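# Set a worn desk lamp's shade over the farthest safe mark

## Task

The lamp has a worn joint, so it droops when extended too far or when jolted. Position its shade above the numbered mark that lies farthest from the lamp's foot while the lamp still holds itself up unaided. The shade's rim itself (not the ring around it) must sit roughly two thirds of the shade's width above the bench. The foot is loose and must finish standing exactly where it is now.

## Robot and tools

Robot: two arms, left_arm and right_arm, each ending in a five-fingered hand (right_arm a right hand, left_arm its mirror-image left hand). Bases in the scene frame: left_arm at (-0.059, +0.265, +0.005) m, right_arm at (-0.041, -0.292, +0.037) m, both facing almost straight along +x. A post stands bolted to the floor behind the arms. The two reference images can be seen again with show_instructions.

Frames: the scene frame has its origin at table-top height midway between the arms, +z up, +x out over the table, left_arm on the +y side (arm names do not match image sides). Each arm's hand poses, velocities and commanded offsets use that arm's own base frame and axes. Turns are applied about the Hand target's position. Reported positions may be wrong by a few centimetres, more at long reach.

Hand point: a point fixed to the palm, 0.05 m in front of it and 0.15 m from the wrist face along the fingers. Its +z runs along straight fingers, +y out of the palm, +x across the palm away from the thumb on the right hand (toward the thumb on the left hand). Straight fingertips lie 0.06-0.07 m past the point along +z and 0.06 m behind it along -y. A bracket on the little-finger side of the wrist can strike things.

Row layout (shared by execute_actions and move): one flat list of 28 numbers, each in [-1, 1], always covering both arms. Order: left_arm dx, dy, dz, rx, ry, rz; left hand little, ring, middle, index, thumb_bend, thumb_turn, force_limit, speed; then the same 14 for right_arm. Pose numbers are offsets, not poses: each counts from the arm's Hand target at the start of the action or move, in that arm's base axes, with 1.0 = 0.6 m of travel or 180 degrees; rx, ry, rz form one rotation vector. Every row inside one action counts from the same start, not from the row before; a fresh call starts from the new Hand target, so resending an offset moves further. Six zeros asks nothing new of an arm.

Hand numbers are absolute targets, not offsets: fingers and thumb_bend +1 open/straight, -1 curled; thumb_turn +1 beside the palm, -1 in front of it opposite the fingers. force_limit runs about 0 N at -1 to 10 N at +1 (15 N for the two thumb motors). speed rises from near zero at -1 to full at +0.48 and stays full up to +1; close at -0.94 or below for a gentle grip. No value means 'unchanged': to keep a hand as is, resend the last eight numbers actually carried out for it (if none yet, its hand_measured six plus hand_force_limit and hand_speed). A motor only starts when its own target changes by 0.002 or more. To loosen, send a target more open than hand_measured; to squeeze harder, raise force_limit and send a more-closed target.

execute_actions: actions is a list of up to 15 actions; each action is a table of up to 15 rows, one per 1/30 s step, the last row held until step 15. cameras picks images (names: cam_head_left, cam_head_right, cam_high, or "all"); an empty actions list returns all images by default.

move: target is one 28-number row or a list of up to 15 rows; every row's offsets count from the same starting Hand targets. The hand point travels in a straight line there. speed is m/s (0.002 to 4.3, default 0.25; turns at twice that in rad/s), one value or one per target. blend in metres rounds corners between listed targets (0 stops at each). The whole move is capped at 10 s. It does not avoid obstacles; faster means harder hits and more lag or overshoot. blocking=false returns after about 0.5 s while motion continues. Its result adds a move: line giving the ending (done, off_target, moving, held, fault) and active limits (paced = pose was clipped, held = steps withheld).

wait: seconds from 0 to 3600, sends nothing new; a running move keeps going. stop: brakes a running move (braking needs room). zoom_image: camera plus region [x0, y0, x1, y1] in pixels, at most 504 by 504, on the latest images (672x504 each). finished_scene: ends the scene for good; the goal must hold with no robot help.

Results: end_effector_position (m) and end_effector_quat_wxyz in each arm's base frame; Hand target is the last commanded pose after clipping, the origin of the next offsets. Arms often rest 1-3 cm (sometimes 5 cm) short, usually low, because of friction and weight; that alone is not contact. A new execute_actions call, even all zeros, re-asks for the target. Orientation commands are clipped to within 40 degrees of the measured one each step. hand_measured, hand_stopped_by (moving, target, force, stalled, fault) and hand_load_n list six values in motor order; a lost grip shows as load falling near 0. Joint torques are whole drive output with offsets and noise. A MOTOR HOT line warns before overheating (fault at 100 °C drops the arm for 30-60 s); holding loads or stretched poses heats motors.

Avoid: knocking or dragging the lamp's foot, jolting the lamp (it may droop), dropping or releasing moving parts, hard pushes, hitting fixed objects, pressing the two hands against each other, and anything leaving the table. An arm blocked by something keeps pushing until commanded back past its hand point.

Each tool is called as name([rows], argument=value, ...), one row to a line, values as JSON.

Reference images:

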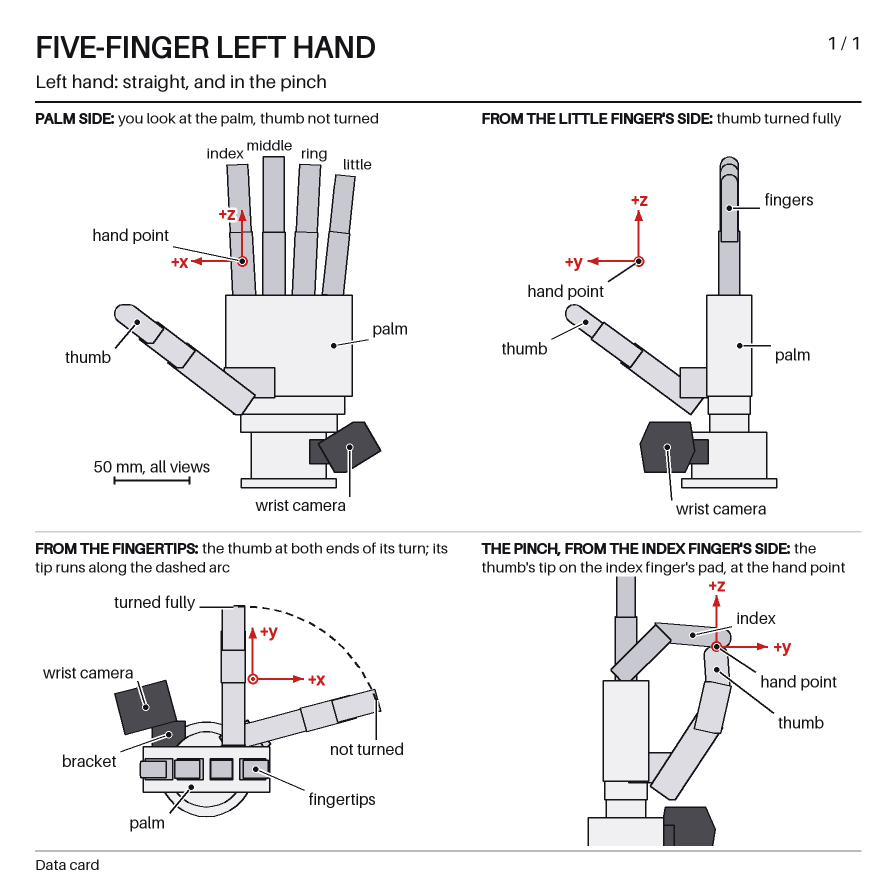

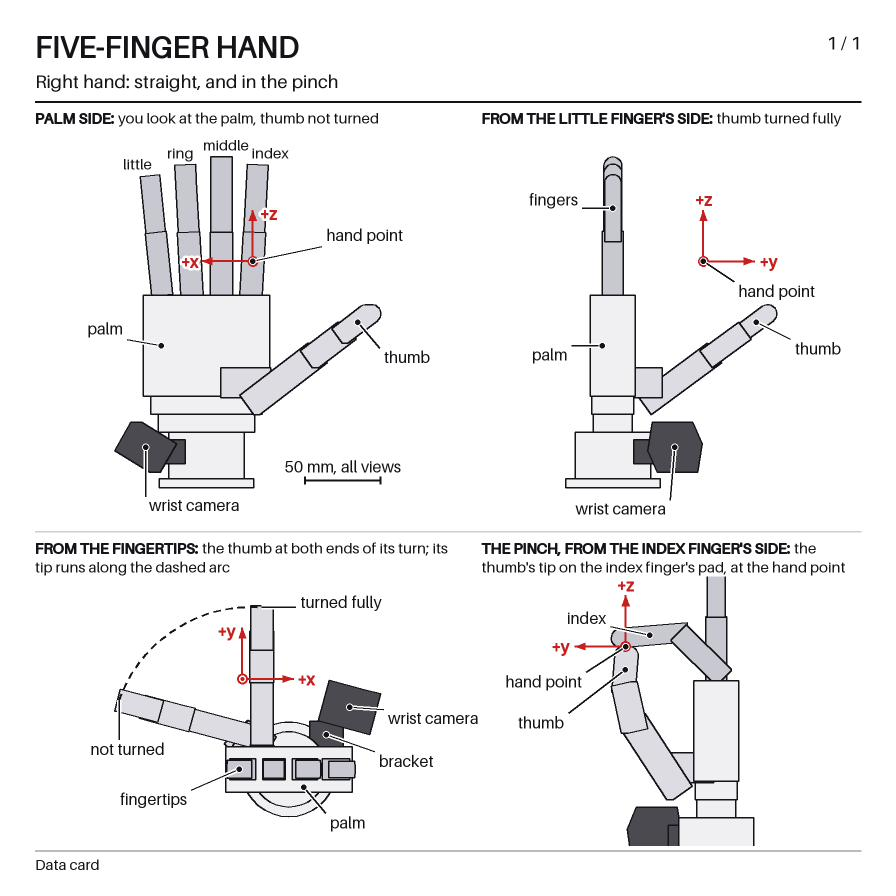

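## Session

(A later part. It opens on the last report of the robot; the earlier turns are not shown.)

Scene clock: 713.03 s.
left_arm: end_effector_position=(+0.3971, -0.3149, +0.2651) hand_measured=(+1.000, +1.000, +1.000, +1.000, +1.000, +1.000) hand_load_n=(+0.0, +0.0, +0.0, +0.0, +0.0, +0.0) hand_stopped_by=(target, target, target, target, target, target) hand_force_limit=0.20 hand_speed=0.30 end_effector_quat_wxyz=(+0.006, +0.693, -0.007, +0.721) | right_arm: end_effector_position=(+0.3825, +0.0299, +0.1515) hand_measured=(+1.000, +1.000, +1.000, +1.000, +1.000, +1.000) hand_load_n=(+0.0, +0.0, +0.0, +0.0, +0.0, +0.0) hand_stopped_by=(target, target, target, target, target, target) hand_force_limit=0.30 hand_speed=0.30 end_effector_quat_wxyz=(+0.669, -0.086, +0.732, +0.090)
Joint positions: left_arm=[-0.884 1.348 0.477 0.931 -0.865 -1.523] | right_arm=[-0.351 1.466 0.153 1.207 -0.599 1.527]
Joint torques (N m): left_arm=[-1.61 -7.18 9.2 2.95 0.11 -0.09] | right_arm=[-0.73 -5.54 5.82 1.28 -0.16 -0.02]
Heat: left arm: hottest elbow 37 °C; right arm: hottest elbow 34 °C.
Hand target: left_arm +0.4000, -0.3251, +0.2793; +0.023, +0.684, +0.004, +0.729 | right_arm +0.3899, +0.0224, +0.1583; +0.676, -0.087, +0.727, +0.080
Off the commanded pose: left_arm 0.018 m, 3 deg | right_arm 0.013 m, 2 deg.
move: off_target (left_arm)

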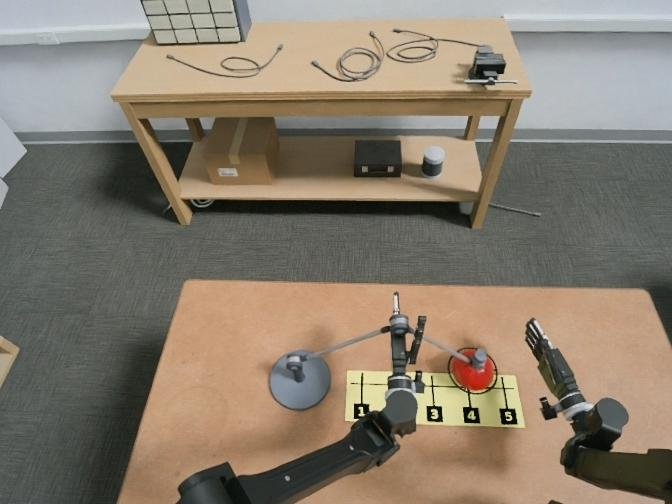

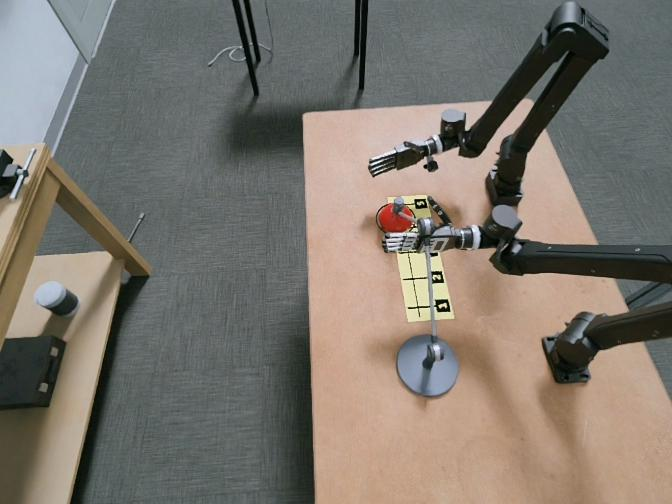

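move(target=[0,0.01,-0.02,0,0,0,1,1,1,1,1,1,0.2,0.3,0,0,0,0,0,0,1,1,1,1,1,1,0.3,0.3], speed=0.02, cameras=["cam_head_left","cam_high"])

zoom_image(camera="cam_head_left", region=[350, 300, 510, 420])

Scene clock: 714.40 s.
left_arm: end_effector_position=(+0.3976, -0.3171, +0.2644) hand_measured=(+1.000, +1.000, +1.000, +1.000, +1.000, +1.000) hand_load_n=(+0.0, +0.0, +0.0, +0.0, +0.0, +0.0) hand_stopped_by=(target, target, target, target, target, target) hand_force_limit=0.20 hand_speed=0.30 end_effector_quat_wxyz=(+0.015, +0.688, -0.002, +0.725) | right_arm: end_effector_position=(+0.3825, +0.0299, +0.1515) hand_measured=(+1.000, +1.000, +1.000, +1.000, +1.000, +1.000) hand_load_n=(+0.0, +0.0, +0.0, +0.0, +0.0, +0.0) hand_stopped_by=(target, target, target, target, target, target) hand_force_limit=0.30 hand_speed=0.30 end_effector_quat_wxyz=(+0.669, -0.086, +0.732, +0.090)
Joint positions: left_arm=[-0.884 1.375 0.477 0.979 -0.859 -1.526] | right_arm=[-0.351 1.466 0.153 1.207 -0.599 1.527]
Joint torques (N m): left_arm=[-0.15 -8.23 7.51 3.02 0.29 -0.05] | right_arm=[-0.56 -5.3 5.79 1.25 -0.17 0.02]
Heat: left arm: hottest elbow 37 °C; right arm: hottest elbow 34 °C.
Hand target: left_arm +0.4000, -0.3191, +0.2673; +0.023, +0.684, +0.004, +0.729 | right_arm +0.3899, +0.0224, +0.1583; +0.676, -0.087, +0.727, +0.080
Off the commanded pose: left_arm 0.004 m, 1 deg | right_arm 0.013 m, 2 deg.
move: done

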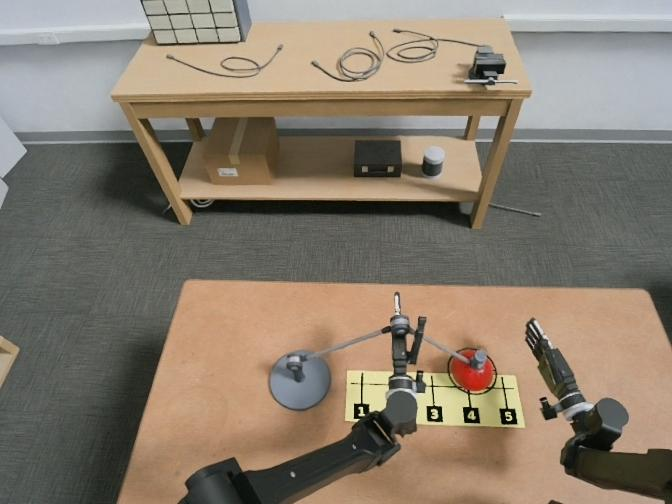

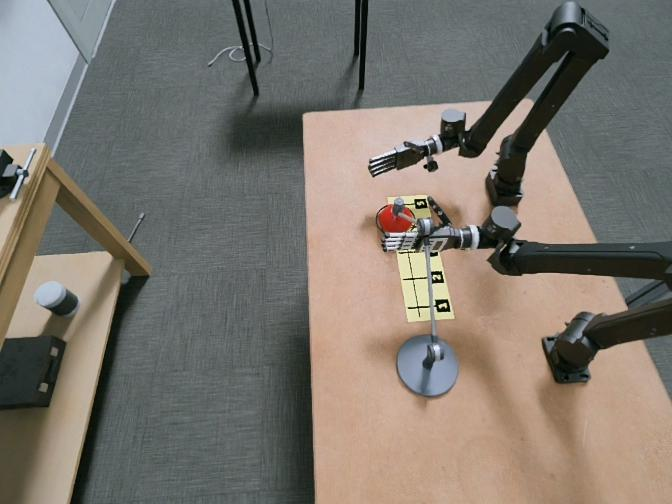

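Scaled by 3.150 from the camera's image (finer frame: 960x720).

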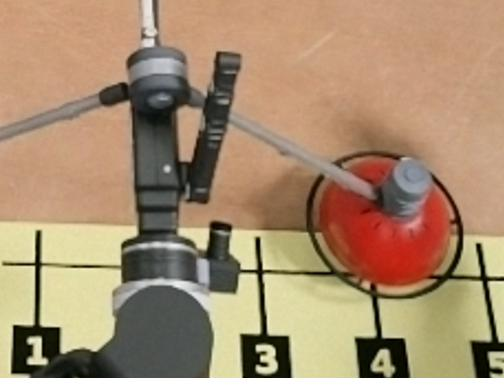

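move(target=[0,0.01,-0.025,0,0,0,1,1,1,1,1,1,0.2,0.3,0,0,0,0,0,0,1,1,1,1,1,1,0.3,0.3], speed=0.03, cameras=["cam_head_left","cam_high"])

zoom_image(camera="cam_head_left", region=[350, 300, 510, 420])

Scene clock: 716.03 s.
left_arm: end_effector_position=(+0.3986, -0.3171, +0.2577) hand_measured=(+1.000, +1.000, +1.000, +1.000, +1.000, +1.000) hand_load_n=(+0.0, +0.0, +0.0, +0.0, -0.5, +0.0) hand_stopped_by=(target, target, target, target, target, target) hand_force_limit=0.20 hand_speed=0.30 end_effector_quat_wxyz=(+0.023, +0.684, -0.001, +0.729) | right_arm: end_effector_position=(+0.3825, +0.0299, +0.1515) hand_measured=(+1.000, +1.000, +1.000, +1.000, +1.000, +1.000) hand_load_n=(+0.0, +0.0, +0.0, +0.0, +0.0, +0.0) hand_stopped_by=(target, target, target, target, target, target) hand_force_limit=0.30 hand_speed=0.30 end_effector_quat_wxyz=(+0.669, -0.086, +0.732, +0.090)
Joint positions: left_arm=[-0.877 1.414 0.468 1.043 -0.843 -1.528] | right_arm=[-0.351 1.466 0.153 1.207 -0.599 1.527]
Joint torques (N m): left_arm=[0.26 -7.71 6 2.96 0.12 -0.09] | right_arm=[-1.73 -6.18 5.63 1.16 -0.2 0.03]
Heat: left arm: hottest elbow 37 °C; right arm: hottest elbow 34 °C.
Hand target: left_arm +0.4001, -0.3131, +0.2523; +0.023, +0.684, +0.004, +0.729 | right_arm +0.3899, +0.0224, +0.1583; +0.676, -0.087, +0.727, +0.080
Off the commanded pose: left_arm 0.007 m, 1 deg | right_arm 0.013 m, 2 deg.
move: done

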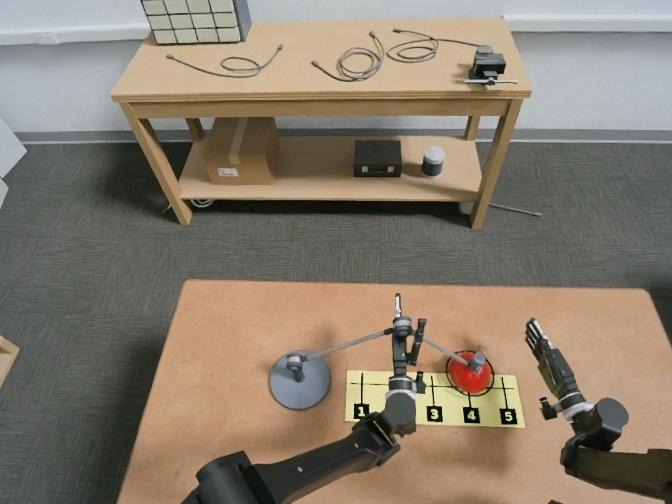

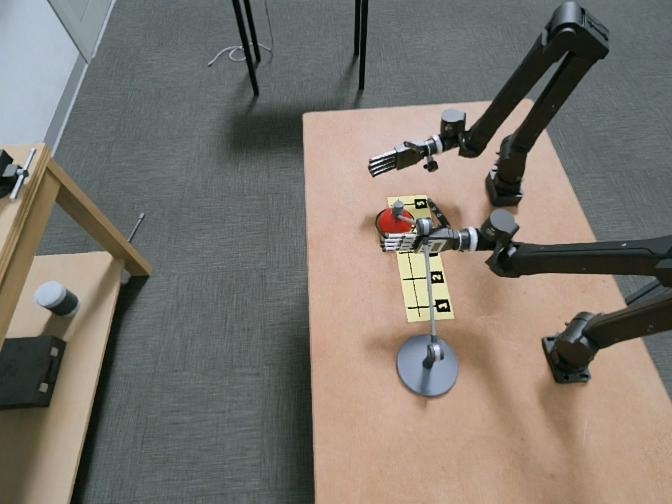

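Scaled by 3.150 from the camera's image (finer frame: 960x720).

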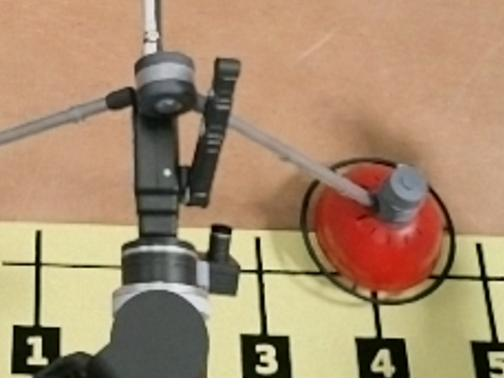

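move(target=[0,0.0,-0.045,0,0,0,1,1,1,1,1,1,0.2,0.3,0,0,0,0,0,0,1,1,1,1,1,1,0.3,0.3], speed=0.03)

move(target=[-0.0,0.0,-0.02,0,0.016,0,1,1,1,1,1,1,0.2,0.3,0,0,0,0,0,0,1,1,1,1,1,1,0.3,0.3], speed=0.04, cameras=["cam_head_left","cam_high"])

zoom_image(camera="cam_head_left", region=[350, 300, 510, 420])

zoom_image(camera="cam_high", region=[370, 170, 490, 310])

Scene clock: 718.20 s.
left_arm: end_effector_position=(+0.3989, -0.3175, +0.2326) hand_measured=(+1.000, +1.000, +1.000, +1.000, +1.000, +1.000) hand_load_n=(+0.0, +0.0, +0.0, +0.0, +0.0, +0.0) hand_stopped_by=(target, target, target, target, target, target) hand_force_limit=0.20 hand_speed=0.30 end_effector_quat_wxyz=(+0.024, +0.682, +0.001, +0.731) | right_arm: end_effector_position=(+0.3825, +0.0299, +0.1515) hand_measured=(+1.000, +1.000, +1.000, +1.000, +1.000, +1.000) hand_load_n=(+0.0, +0.0, +0.0, +0.0, -0.5, +0.0) hand_stopped_by=(target, target, target, target, target, target) hand_force_limit=0.30 hand_speed=0.30 end_effector_quat_wxyz=(+0.669, -0.086, +0.732, +0.090)
Joint positions: left_arm=[-0.877 1.514 0.452 1.166 -0.842 -1.528] | right_arm=[-0.351 1.466 0.153 1.207 -0.599 1.527]
Joint torques (N m): left_arm=[-0.03 -8.64 5.14 2.84 0.12 -0.14] | right_arm=[-1.67 -6.12 5.76 1.31 -0.12 -0.02]
Heat: left arm: hottest elbow 37 °C; right arm: hottest elbow 34 °C.
Hand target: left_arm +0.4000, -0.3132, +0.2252; +0.023, +0.684, +0.004, +0.729 | right_arm +0.3899, +0.0224, +0.1583; +0.676, -0.087, +0.727, +0.080
Off the commanded pose: left_arm 0.009 m, 0 deg | right_arm 0.013 m, 2 deg.
move: done

Scene clock: 719.17 s.
left_arm: end_effector_position=(+0.4005, -0.3167, +0.2232) hand_measured=(+1.000, +1.000, +1.000, +1.000, +1.000, +1.000) hand_load_n=(+0.0, +0.0, +0.0, +0.0, +0.0, -1.0) hand_stopped_by=(target, target, target, target, target, target) hand_force_limit=0.20 hand_speed=0.30 end_effector_quat_wxyz=(+0.027, +0.694, +0.005, +0.720) | right_arm: end_effector_position=(+0.3825, +0.0299, +0.1515) hand_measured=(+1.000, +1.000, +1.000, +1.000, +1.000, +1.000) hand_load_n=(+0.0, +0.0, +0.0, +0.0, +0.0, +0.0) hand_stopped_by=(target, target, target, target, target, target) hand_force_limit=0.30 hand_speed=0.30 end_effector_quat_wxyz=(+0.669, -0.086, +0.732, +0.090)
Joint positions: left_arm=[-0.877 1.514 0.451 1.119 -0.846 -1.574] | right_arm=[-0.351 1.466 0.153 1.207 -0.599 1.527]
Joint torques (N m): left_arm=[-0.5 -9.7 5.15 1.36 -0.04 -0.19] | right_arm=[-1.61 -5.71 5.87 1.37 -0.08 0]
Heat: left arm: hottest elbow 36 °C; right arm: hottest elbow 34 °C.
Hand target: left_arm +0.4000, -0.3131, +0.2134; +0.023, +0.702, +0.005, +0.712 | right_arm +0.3899, +0.0224, +0.1583; +0.676, -0.087, +0.727, +0.080
Off the commanded pose: left_arm 0.011 m, 1 deg | right_arm 0.013 m, 2 deg.
move: off_target (left_arm)

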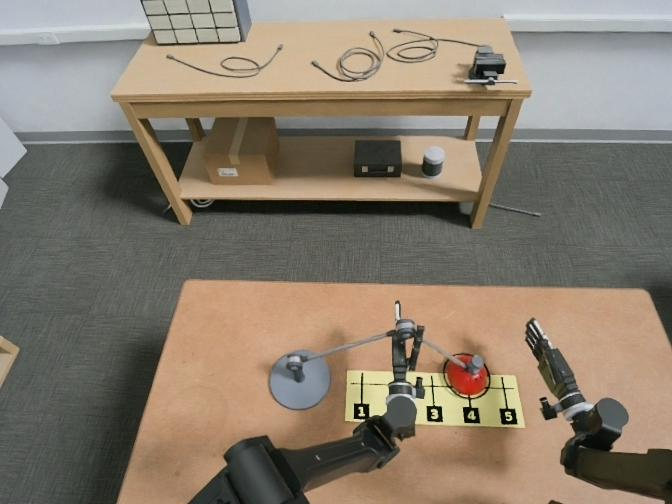

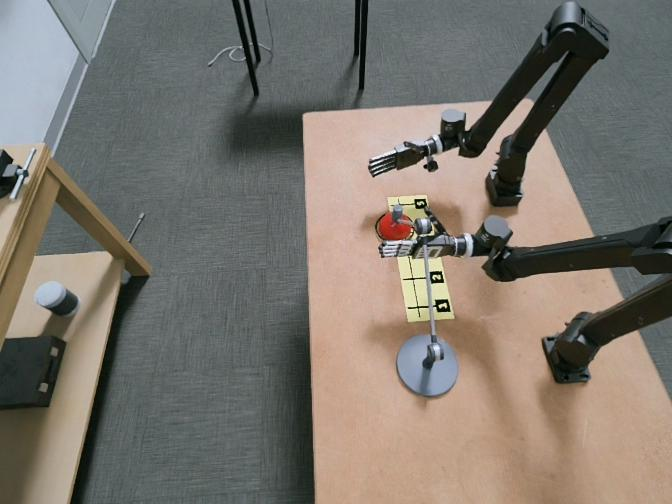

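Scaled by 3.150 from the camera's image (finer frame: 960x720).

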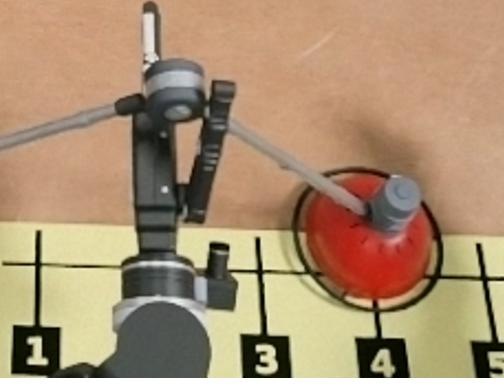

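Scaled by 3.600 from the camera's image (finer frame: 960x720).

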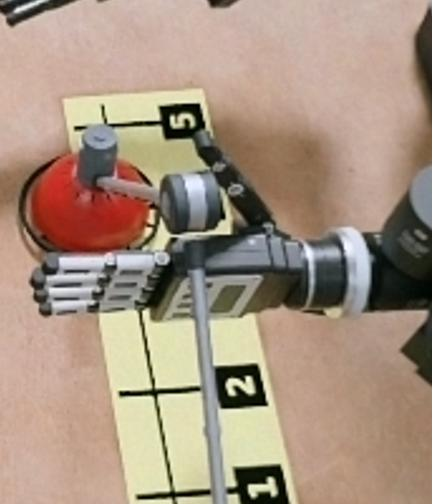

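move([
  [-0.25,0,0,0,0,0,1,1,1,1,1,1,0.2,0.3,0,0,0,0,0,0,1,1,1,1,1,1,0.3,0.3],
  [-0.25,0,0.428,0,0,0,1,1,1,1,1,1,0.2,0.3,0,0,0,0,0,0,1,1,1,1,1,1,0.3,0.3],
  [-0.067,0.738,0.428,0,0,0,1,1,1,1,1,1,0.2,0.3,-0.03,0.1,-0.04,0,0,0,1,1,1,1,1,1,0.3,0.3],
  [0.05,0.738,-0.126,0,0,0,1,1,1,1,1,1,0.2,0.3,-0.03,0.13,-0.05,0,0,0,1,1,1,1,1,1,0.3,0.3],
  [0.05,0.605,-0.126,0,0,0,1,1,1,1,1,1,0.2,0.3,-0.03,0.13,-0.05,0,0,0,1,1,1,1,1,1,0.3,0.3],
], speed=0.25, blend=[0.03,0.05,0.05,0.04,0], cameras=["cam_head_left","cam_high"])

zoom_image(camera="cam_high", region=[350, 130, 470, 270])

zoom_image(camera="cam_head_left", region=[410, 300, 570, 420])

Scene clock: 726.17 s.
left_arm: end_effector_position=(+0.4321, +0.0475, +0.1383) hand_measured=(+1.000, +1.000, +1.000, +1.000, +1.000, +1.000) hand_load_n=(+0.0, +0.0, +0.0, +0.0, -0.5, +0.0) hand_stopped_by=(target, target, target, target, target, target) hand_force_limit=0.20 hand_speed=0.30 end_effector_quat_wxyz=(+0.023, +0.704, +0.000, +0.710) | right_arm: end_effector_position=(+0.3764, +0.0951, +0.1316) hand_measured=(+1.000, +1.000, +1.000, +1.000, +1.000, +1.000) hand_load_n=(+0.0, +0.0, +0.0, +0.0, +0.0, +0.0) hand_stopped_by=(target, target, target, target, target, target) hand_force_limit=0.30 hand_speed=0.30 end_effector_quat_wxyz=(+0.680, -0.085, +0.725, +0.073)
Joint positions: left_arm=[0.441 1.796 0.274 1.533 0.474 -1.608] | right_arm=[-0.035 1.662 0.094 1.5 -0.259 1.543]
Joint torques (N m): left_arm=[-0.56 -8.76 2.22 3.06 -0.03 -0.13] | right_arm=[0.15 -4.42 1.03 2.41 0.06 0.07]
Heat: left arm: hottest elbow 37 °C; right arm: hottest elbow 34 °C.
Hand target: left_arm +0.4301, +0.0499, +0.1377; +0.023, +0.702, +0.005, +0.712 | right_arm +0.3720, +0.1003, +0.1284; +0.676, -0.087, +0.727, +0.080
Off the commanded pose: left_arm 0.003 m, 1 deg | right_arm 0.008 m, 1 deg.
move: done; blend cut to 0.0399 m at target 4

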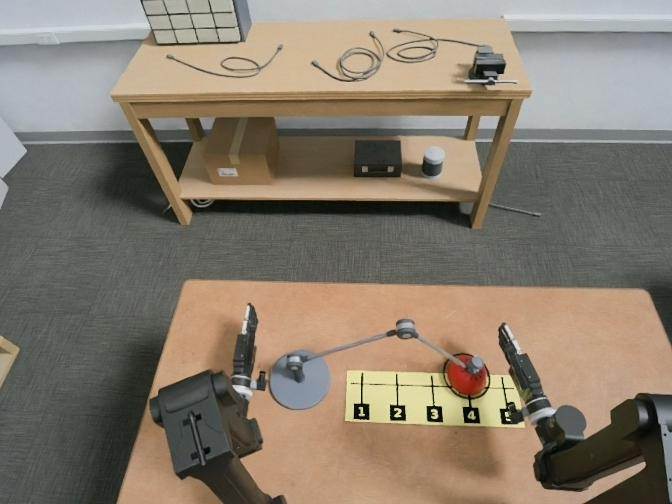

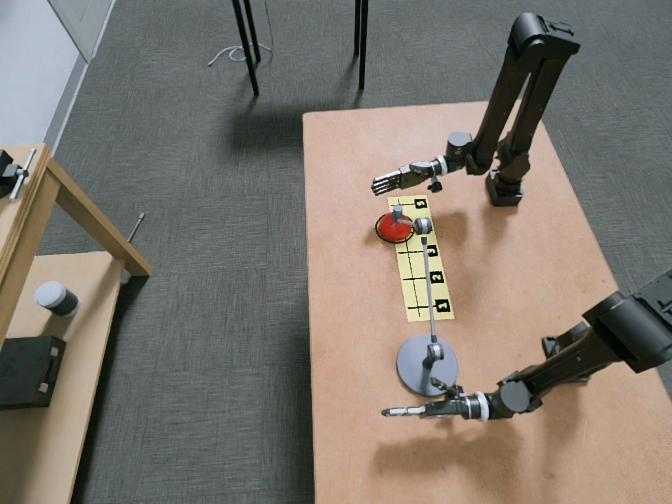

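Scaled by 3.600 from the camera's image (finer frame: 960x720).

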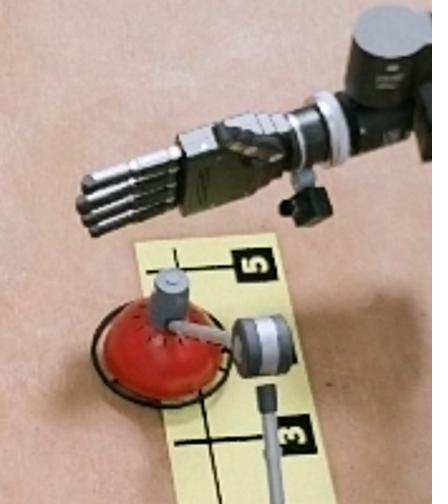

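Scaled by 3.150 from the camera's image (finer frame: 960x720).

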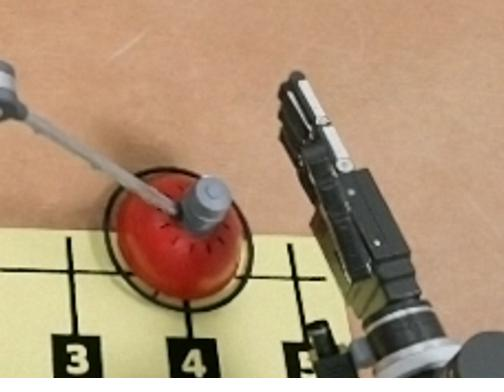

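move(target=[0,-0.127,0,0,0,0,1,1,1,1,1,1,0.2,0.3,0,0.11,-0.03,0,0,0,1,1,1,1,1,1,0.3,0.3], speed=0.08, cameras=["cam_head_left","cam_high"])

zoom_image(camera="cam_high", region=[350, 130, 470, 270])

zoom_image(camera="cam_high", region=[370, 310, 490, 430])

Scene clock: 728.07 s.
left_arm: end_effector_position=(+0.4329, -0.0250, +0.1308) hand_measured=(+1.000, +1.000, +1.000, +1.000, +1.000, +1.000) hand_load_n=(+0.0, +0.0, +0.0, +0.0, +0.0, +0.0) hand_stopped_by=(target, target, target, target, target, target) hand_force_limit=0.20 hand_speed=0.30 end_effector_quat_wxyz=(+0.024, +0.717, +0.006, +0.697) | right_arm: end_effector_position=(+0.3722, +0.1535, +0.1095) hand_measured=(+1.000, +1.000, +1.000, +1.000, +1.000, +1.000) hand_load_n=(+0.0, +0.0, +0.0, +0.0, +0.0, +0.0) hand_stopped_by=(target, target, target, target, target, target) hand_force_limit=0.30 hand_speed=0.30 end_effector_quat_wxyz=(+0.666, -0.081, +0.739, +0.062)
Joint positions: left_arm=[0.163 1.78 0.213 1.539 0.19 -1.608] | right_arm=[0.28 1.768 0.101 1.561 0.078 1.564]
Joint torques (N m): left_arm=[-1.2 -10.7 1.76 3.18 -0.09 0.08] | right_arm=[1.2 -5.19 2.11 2.32 -0.43 0.08]
Heat: left arm: hottest elbow 36 °C; right arm: hottest elbow 34 °C.
Hand target: left_arm +0.4300, -0.0264, +0.1378; +0.023, +0.702, +0.004, +0.712 | right_arm +0.3719, +0.1663, +0.1103; +0.676, -0.087, +0.727, +0.080
Off the commanded pose: left_arm 0.008 m, 2 deg | right_arm 0.013 m, 3 deg.
joint sent to its limit (left arm) — joint 4 (wrist pitch), upper limit. The joint targets still meet the commanded pose.
joint sent to its limit (right arm) — joint 4 (wrist pitch), upper limit. The joint targets still meet the commanded pose.
move: off_target (right_arm)

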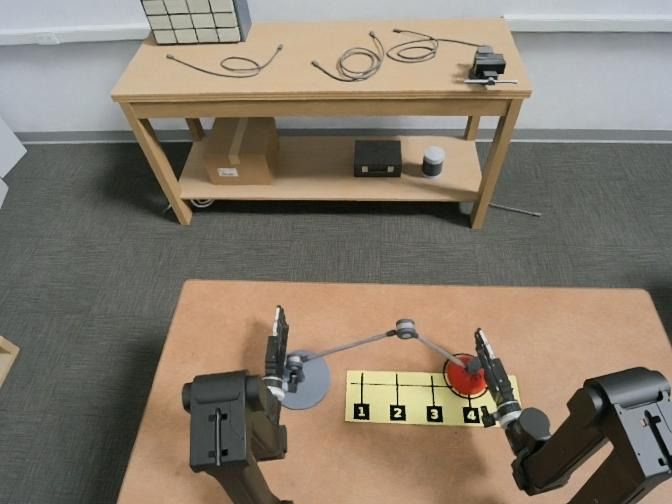

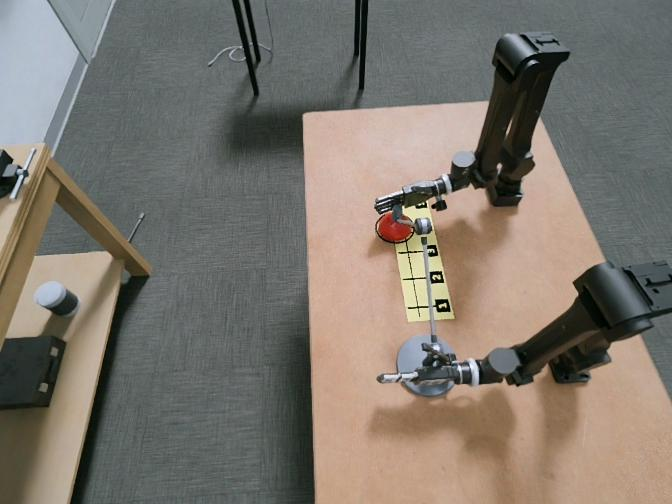

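Scaled by 3.600 from the camera's image (finer frame: 960x720).

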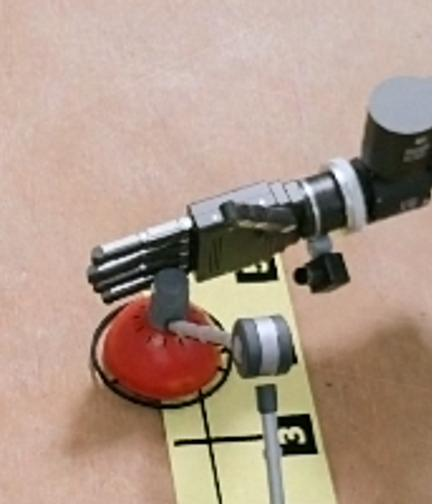

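Scaled by 4.200 from the camera's image (finer frame: 960x720).

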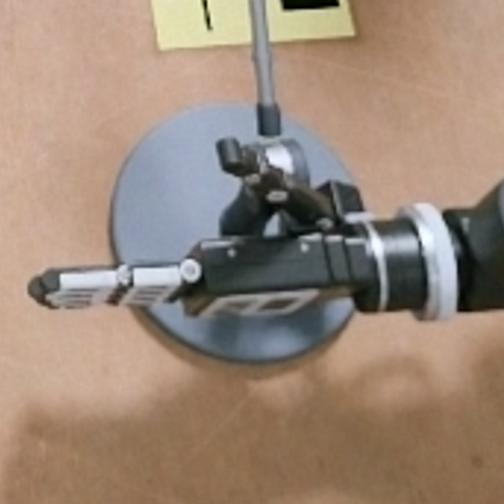

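move(target=[0,0,0,0,0,0,1,1,1,1,1,1,0.2,0.3,-0.01,0.06,0,0,0,0,1,1,1,1,1,1,0.3,0.3], speed=0.05, cameras=["cam_head_left","cam_high"])

zoom_image(camera="cam_high", region=[350, 130, 470, 270])

zoom_image(camera="cam_high", region=[370, 310, 490, 430])

Scene clock: 729.57 s.
left_arm: end_effector_position=(+0.4328, -0.0242, +0.1307) hand_measured=(+1.000, +1.000, +1.000, +1.000, +1.000, +1.000) hand_load_n=(+0.0, +0.0, +0.0, +0.0, +0.0, +0.0) hand_stopped_by=(target, target, target, target, target, target) hand_force_limit=0.20 hand_speed=0.30 end_effector_quat_wxyz=(+0.023, +0.717, +0.007, +0.697) | right_arm: end_effector_position=(+0.3715, +0.1667, +0.1090) hand_measured=(+1.000, +1.000, +1.000, +1.000, +1.000, +1.000) hand_load_n=(+0.0, +0.0, +0.0, +0.0, +0.0, +0.0) hand_stopped_by=(target, target, target, target, target, target) hand_force_limit=0.30 hand_speed=0.30 end_effector_quat_wxyz=(+0.670, -0.058, +0.739, +0.035)
Joint positions: left_arm=[0.164 1.78 0.213 1.539 0.186 -1.608] | right_arm=[0.414 1.777 0.107 1.565 0.282 1.574]
Joint torques (N m): left_arm=[-1.55 -10.46 1.91 3.17 0.04 0.02] | right_arm=[3.14 -5.07 3.07 2.32 -1.62 0.2]
Heat: left arm: hottest elbow 36 °C; right arm: hottest elbow 34 °C.
Hand target: left_arm +0.4301, -0.0263, +0.1379; +0.023, +0.702, +0.005, +0.712 | right_arm +0.3659, +0.2023, +0.1103; +0.676, -0.087, +0.727, +0.080
Off the commanded pose: left_arm 0.008 m, 2 deg | right_arm 0.036 m, 6 deg.
joint sent to its limit (left arm) — joint 4 (wrist pitch), upper limit. The joint targets still meet the commanded pose.
joint sent to its limit (right arm) — joint 4 (wrist pitch), upper limit. The joint targets still meet the commanded pose.
move: off_target (right_arm)

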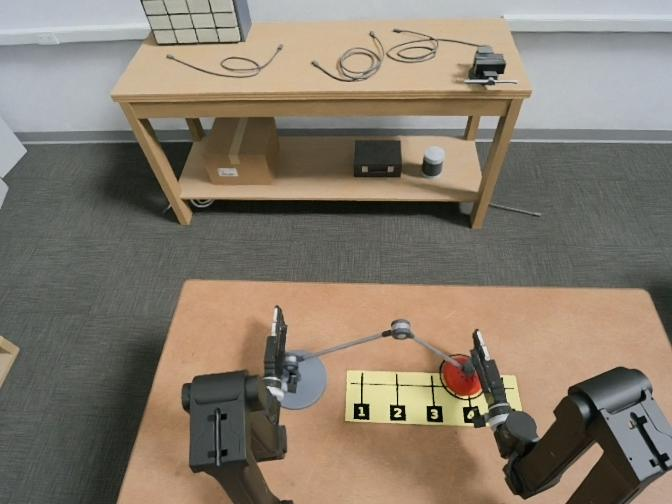

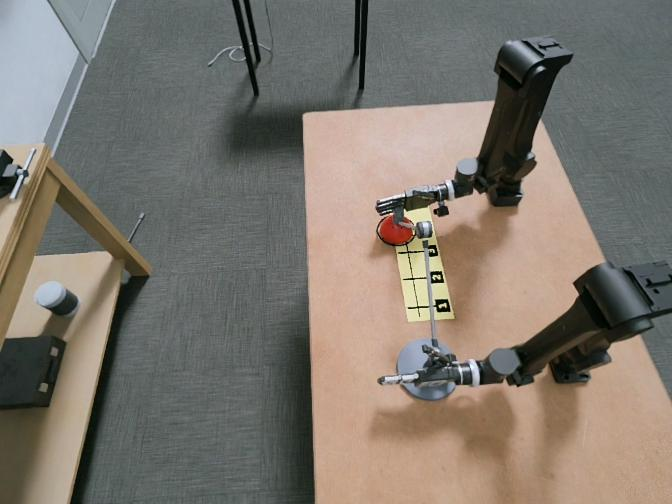

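Scaled by 3.600 from the camera's image (finer frame: 960x720).

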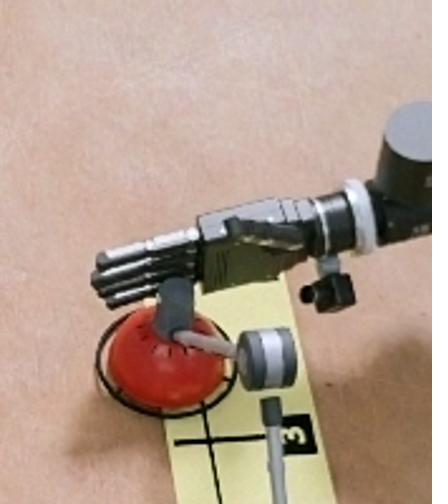

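Scaled by 4.200 from the camera's image (finer frame: 960x720).

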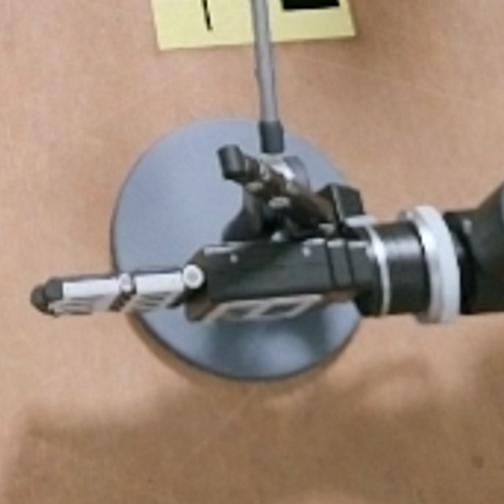

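move(target=[0,0,0,0,0,0,1,1,1,1,1,1,0.2,0.3,-0.01,0.05,0,0,0,0,1,1,1,1,1,1,0.3,0.3], speed=0.05, cameras=["cam_head_left","cam_high"])

zoom_image(camera="cam_high", region=[350, 130, 470, 270])

zoom_image(camera="cam_high", region=[370, 310, 490, 430])

Scene clock: 730.87 s.
left_arm: end_effector_position=(+0.4334, -0.0193, +0.1341) hand_measured=(+1.000, +1.000, +1.000, +1.000, +1.000, +1.000) hand_load_n=(+0.0, +0.0, +0.0, +0.0, +0.0, +0.0) hand_stopped_by=(target, target, target, target, target, target) hand_force_limit=0.20 hand_speed=0.30 end_effector_quat_wxyz=(+0.018, +0.713, +0.013, +0.701) | right_arm: end_effector_position=(+0.3696, +0.1783, +0.1087) hand_measured=(+1.000, +1.000, +1.000, +1.000, +1.000, +1.000) hand_load_n=(+0.0, +0.5, +0.0, +0.0, -0.5, +0.0) hand_stopped_by=(target, target, target, target, target, target) hand_force_limit=0.30 hand_speed=0.30 end_effector_quat_wxyz=(+0.674, -0.042, +0.738, +0.016)
Joint positions: left_arm=[0.171 1.775 0.213 1.544 0.178 -1.611] | right_arm=[0.517 1.789 0.119 1.57 0.434 1.58]
Joint torques (N m): left_arm=[-1.44 -10.34 1.88 2.92 0.35 0.05] | right_arm=[5.89 -4.01 3.73 2.11 -2.39 0.23]
Heat: left arm: hottest elbow 36 °C; right arm: hottest elbow 34 °C.
Hand target: left_arm +0.4301, -0.0264, +0.1378; +0.023, +0.702, +0.004, +0.712 | right_arm +0.3599, +0.2323, +0.1102; +0.676, -0.087, +0.727, +0.080
Off the commanded pose: left_arm 0.009 m, 2 deg | right_arm 0.055 m, 9 deg.
joint sent to its limit (left arm) — joint 4 (wrist pitch), upper limit. The joint targets still meet the commanded pose.
joint sent to its limit (right arm) — joint 4 (wrist pitch), upper limit. The joint targets are off in position, not in orientation.
move: off_target (right_arm)

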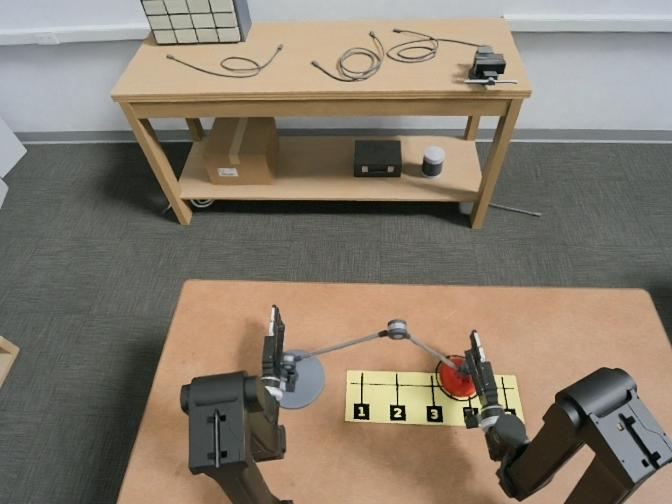

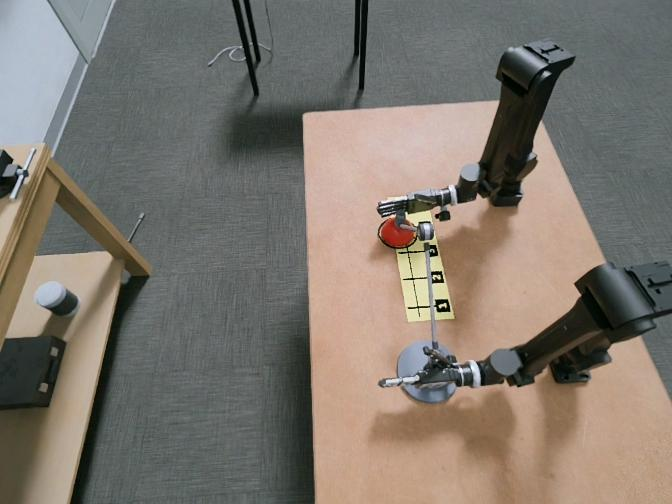

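Scaled by 3.600 from the camera's image (finer frame: 960x720).

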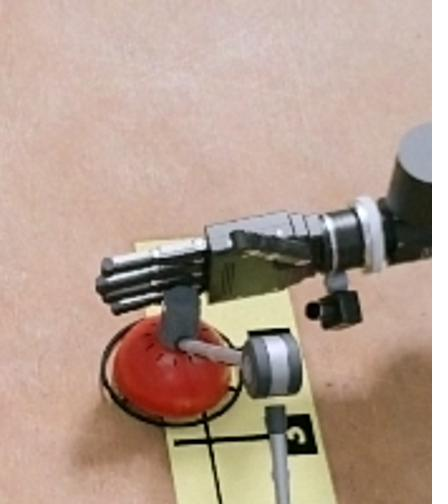

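Scaled by 4.200 from the camera's image (finer frame: 960x720).

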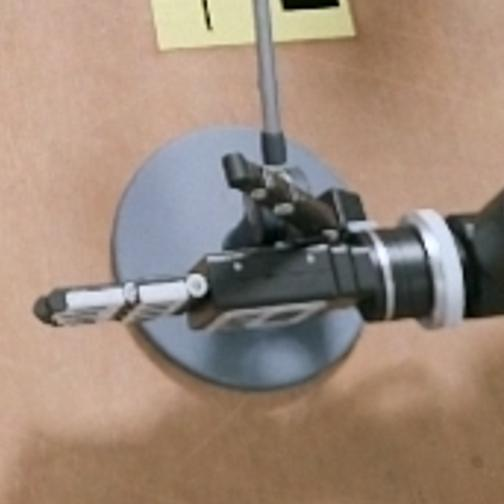

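move(target=[0,-0.05,0,0,0,0,1,1,1,1,1,1,0.2,0.3,0,0.05,0,0,0,0,1,1,1,1,1,1,0.3,0.3], speed=0.05, cameras=["cam_head_left","cam_high"])

zoom_image(camera="cam_high", region=[350, 130, 470, 270])

zoom_image(camera="cam_high", region=[370, 310, 490, 430])

Scene clock: 732.30 s.
left_arm: end_effector_position=(+0.4354, -0.0207, +0.1417) hand_measured=(+1.000, +1.000, +1.000, +1.000, +1.000, +1.000) hand_load_n=(+0.0, +0.0, +0.0, +0.0, +0.0, +0.0) hand_stopped_by=(target, target, target, target, target, target) hand_force_limit=0.20 hand_speed=0.30 end_effector_quat_wxyz=(-0.006, +0.706, +0.041, +0.707) | right_arm: end_effector_position=(+0.3689, +0.2018, +0.1112) hand_measured=(+1.000, +1.000, +1.000, +1.000, +1.000, +1.000) hand_load_n=(+0.0, +0.5, +0.0, +0.0, +0.0, +0.0) hand_stopped_by=(target, target, target, target, target, target) hand_force_limit=0.30 hand_speed=0.30 end_effector_quat_wxyz=(+0.679, -0.038, +0.733, +0.015)
Joint positions: left_arm=[0.106 1.759 0.203 1.557 0.04 -1.62] | right_arm=[0.619 1.793 0.151 1.551 0.543 1.588]
Joint torques (N m): left_arm=[-5.83 -9.29 1.88 2.35 1.1 0.14] | right_arm=[5.25 -6.3 5.09 0.85 -2.51 0.19]
Heat: left arm: hottest elbow 36 °C; right arm: hottest elbow 34 °C.
Hand target: left_arm +0.4301, -0.0565, +0.1378; +0.023, +0.702, +0.004, +0.712 | right_arm +0.3600, +0.2623, +0.1102; +0.676, -0.087, +0.727, +0.080
Off the commanded pose: left_arm 0.036 m, 5 deg | right_arm 0.061 m, 9 deg.
joint sent to its limit (left arm) — joint 4 (wrist pitch), upper limit. The joint targets still meet the commanded pose.
move: off_target (left_arm, right_arm)

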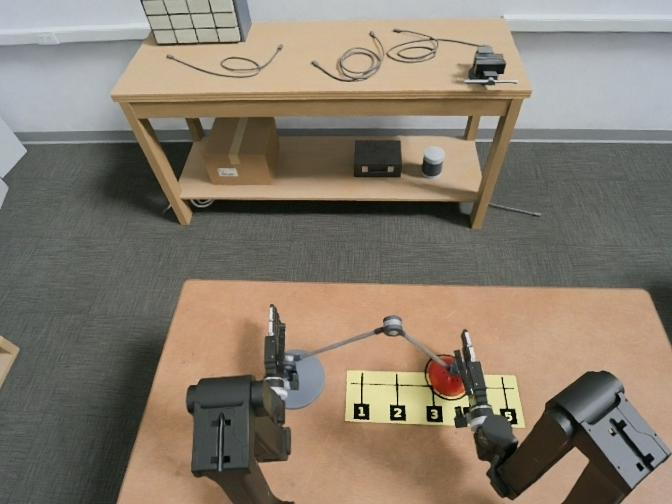

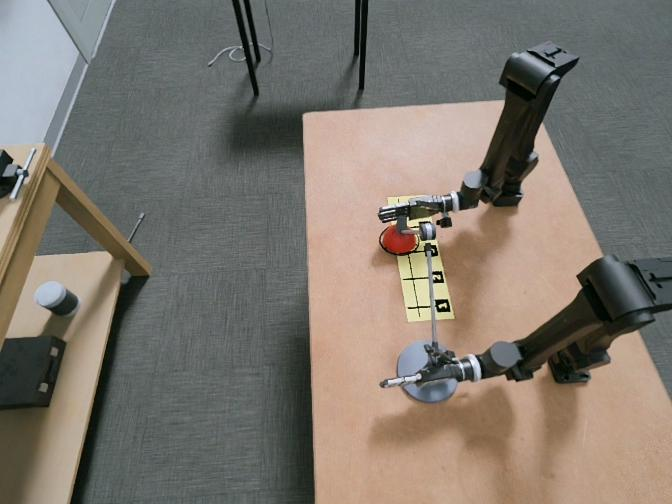

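Scaled by 3.600 from the camera's image (finer frame: 960x720).

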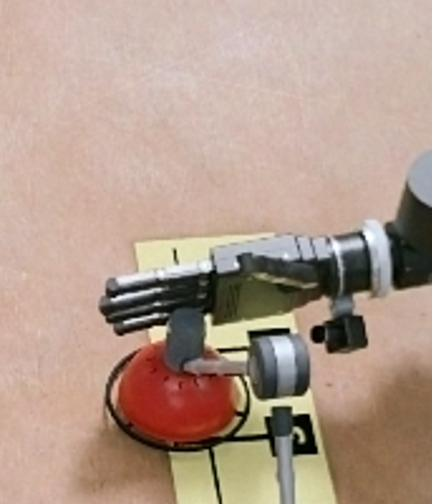

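Scaled by 4.200 from the camera's image (finer frame: 960x720).

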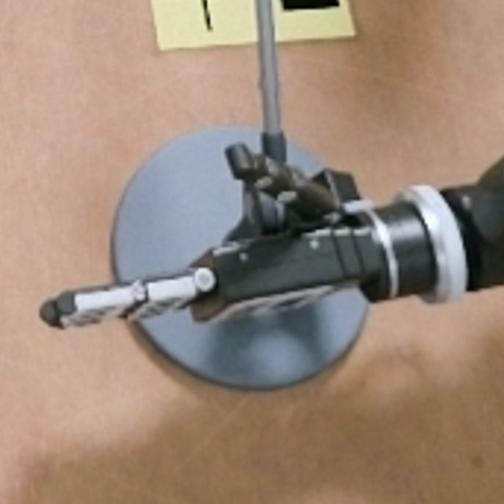

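move(target=[0,-0.02,0,0,0,0,1,1,1,1,1,1,0.2,0.3,-0.01,0.06,0,0,0,0,1,1,1,1,1,1,0.3,0.3], speed=0.05, cameras=["cam_head_left","cam_high"])

zoom_image(camera="cam_head_left", region=[380, 300, 540, 420])

zoom_image(camera="cam_high", region=[370, 310, 490, 430])

Scene clock: 733.97 s.
left_arm: end_effector_position=(+0.4361, -0.0207, +0.1416) hand_measured=(+1.000, +1.000, +1.000, +1.000, +1.000, +1.000) hand_load_n=(+0.0, +0.0, +0.0, +0.0, +0.0, +0.0) hand_stopped_by=(target, target, target, target, target, target) hand_force_limit=0.20 hand_speed=0.30 end_effector_quat_wxyz=(-0.018, +0.705, +0.053, +0.707) | right_arm: end_effector_position=(+0.3667, +0.2375, +0.1103) hand_measured=(+1.000, +1.000, +1.000, +1.000, +1.000, +1.000) hand_load_n=(+0.0, +0.0, +0.0, +0.0, +0.0, +0.0) hand_stopped_by=(target, target, target, target, target, target) hand_force_limit=0.30 hand_speed=0.30 end_effector_quat_wxyz=(+0.679, -0.038, +0.732, +0.019)
Joint positions: left_arm=[0.079 1.756 0.199 1.557 -0.021 -1.621] | right_arm=[0.743 1.793 0.205 1.491 0.662 1.606]
Joint torques (N m): left_arm=[-7.12 -8.82 1.88 2.5 1.64 0.16] | right_arm=[5.95 -5.95 5.42 0.75 -2.44 0.21]
Heat: left arm: hottest elbow 36 °C; right arm: hottest wrist yaw 35 °C.
Hand target: left_arm +0.4301, -0.0684, +0.1379; +0.023, +0.702, +0.005, +0.712 | right_arm +0.3540, +0.2983, +0.1102; +0.676, -0.087, +0.727, +0.080
Off the commanded pose: left_arm 0.048 m, 7 deg | right_arm 0.062 m, 9 deg.
joint sent to its limit (left arm) — joint 4 (wrist pitch), upper limit. The joint targets are off in position, not in orientation.
move: off_target (left_arm, right_arm)

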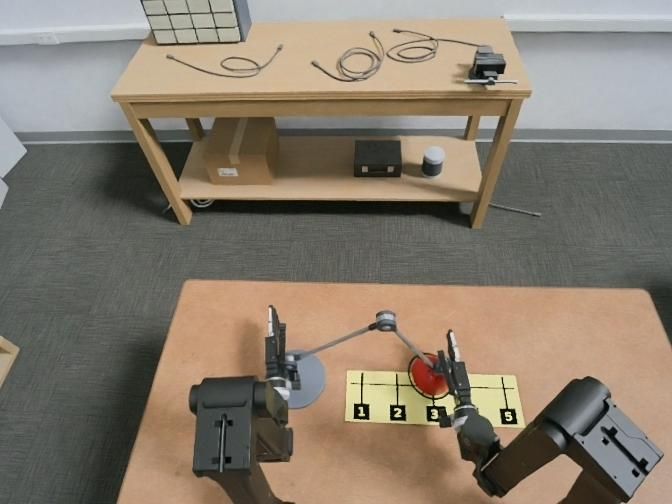

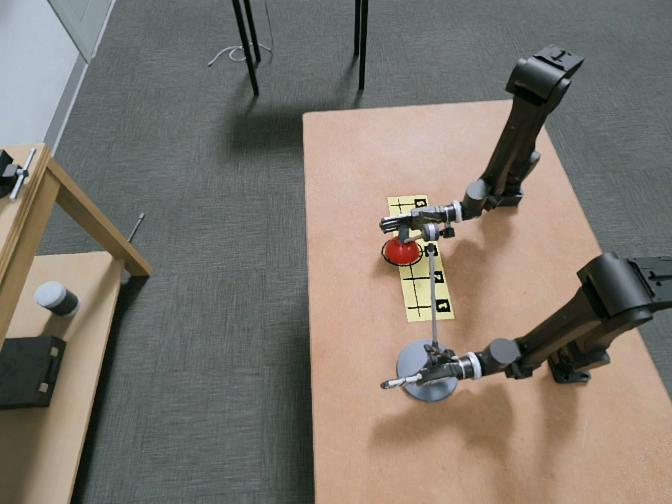

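Scaled by 3.150 from the camera's image (finer frame: 960x720).

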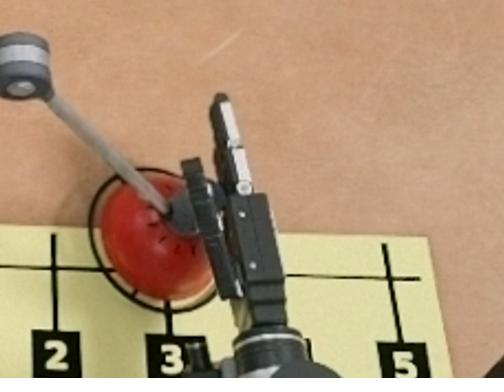

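Scaled by 4.200 from the camera's image (finer frame: 960x720).

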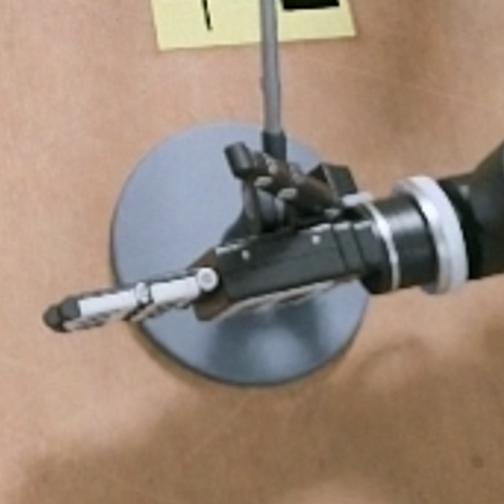

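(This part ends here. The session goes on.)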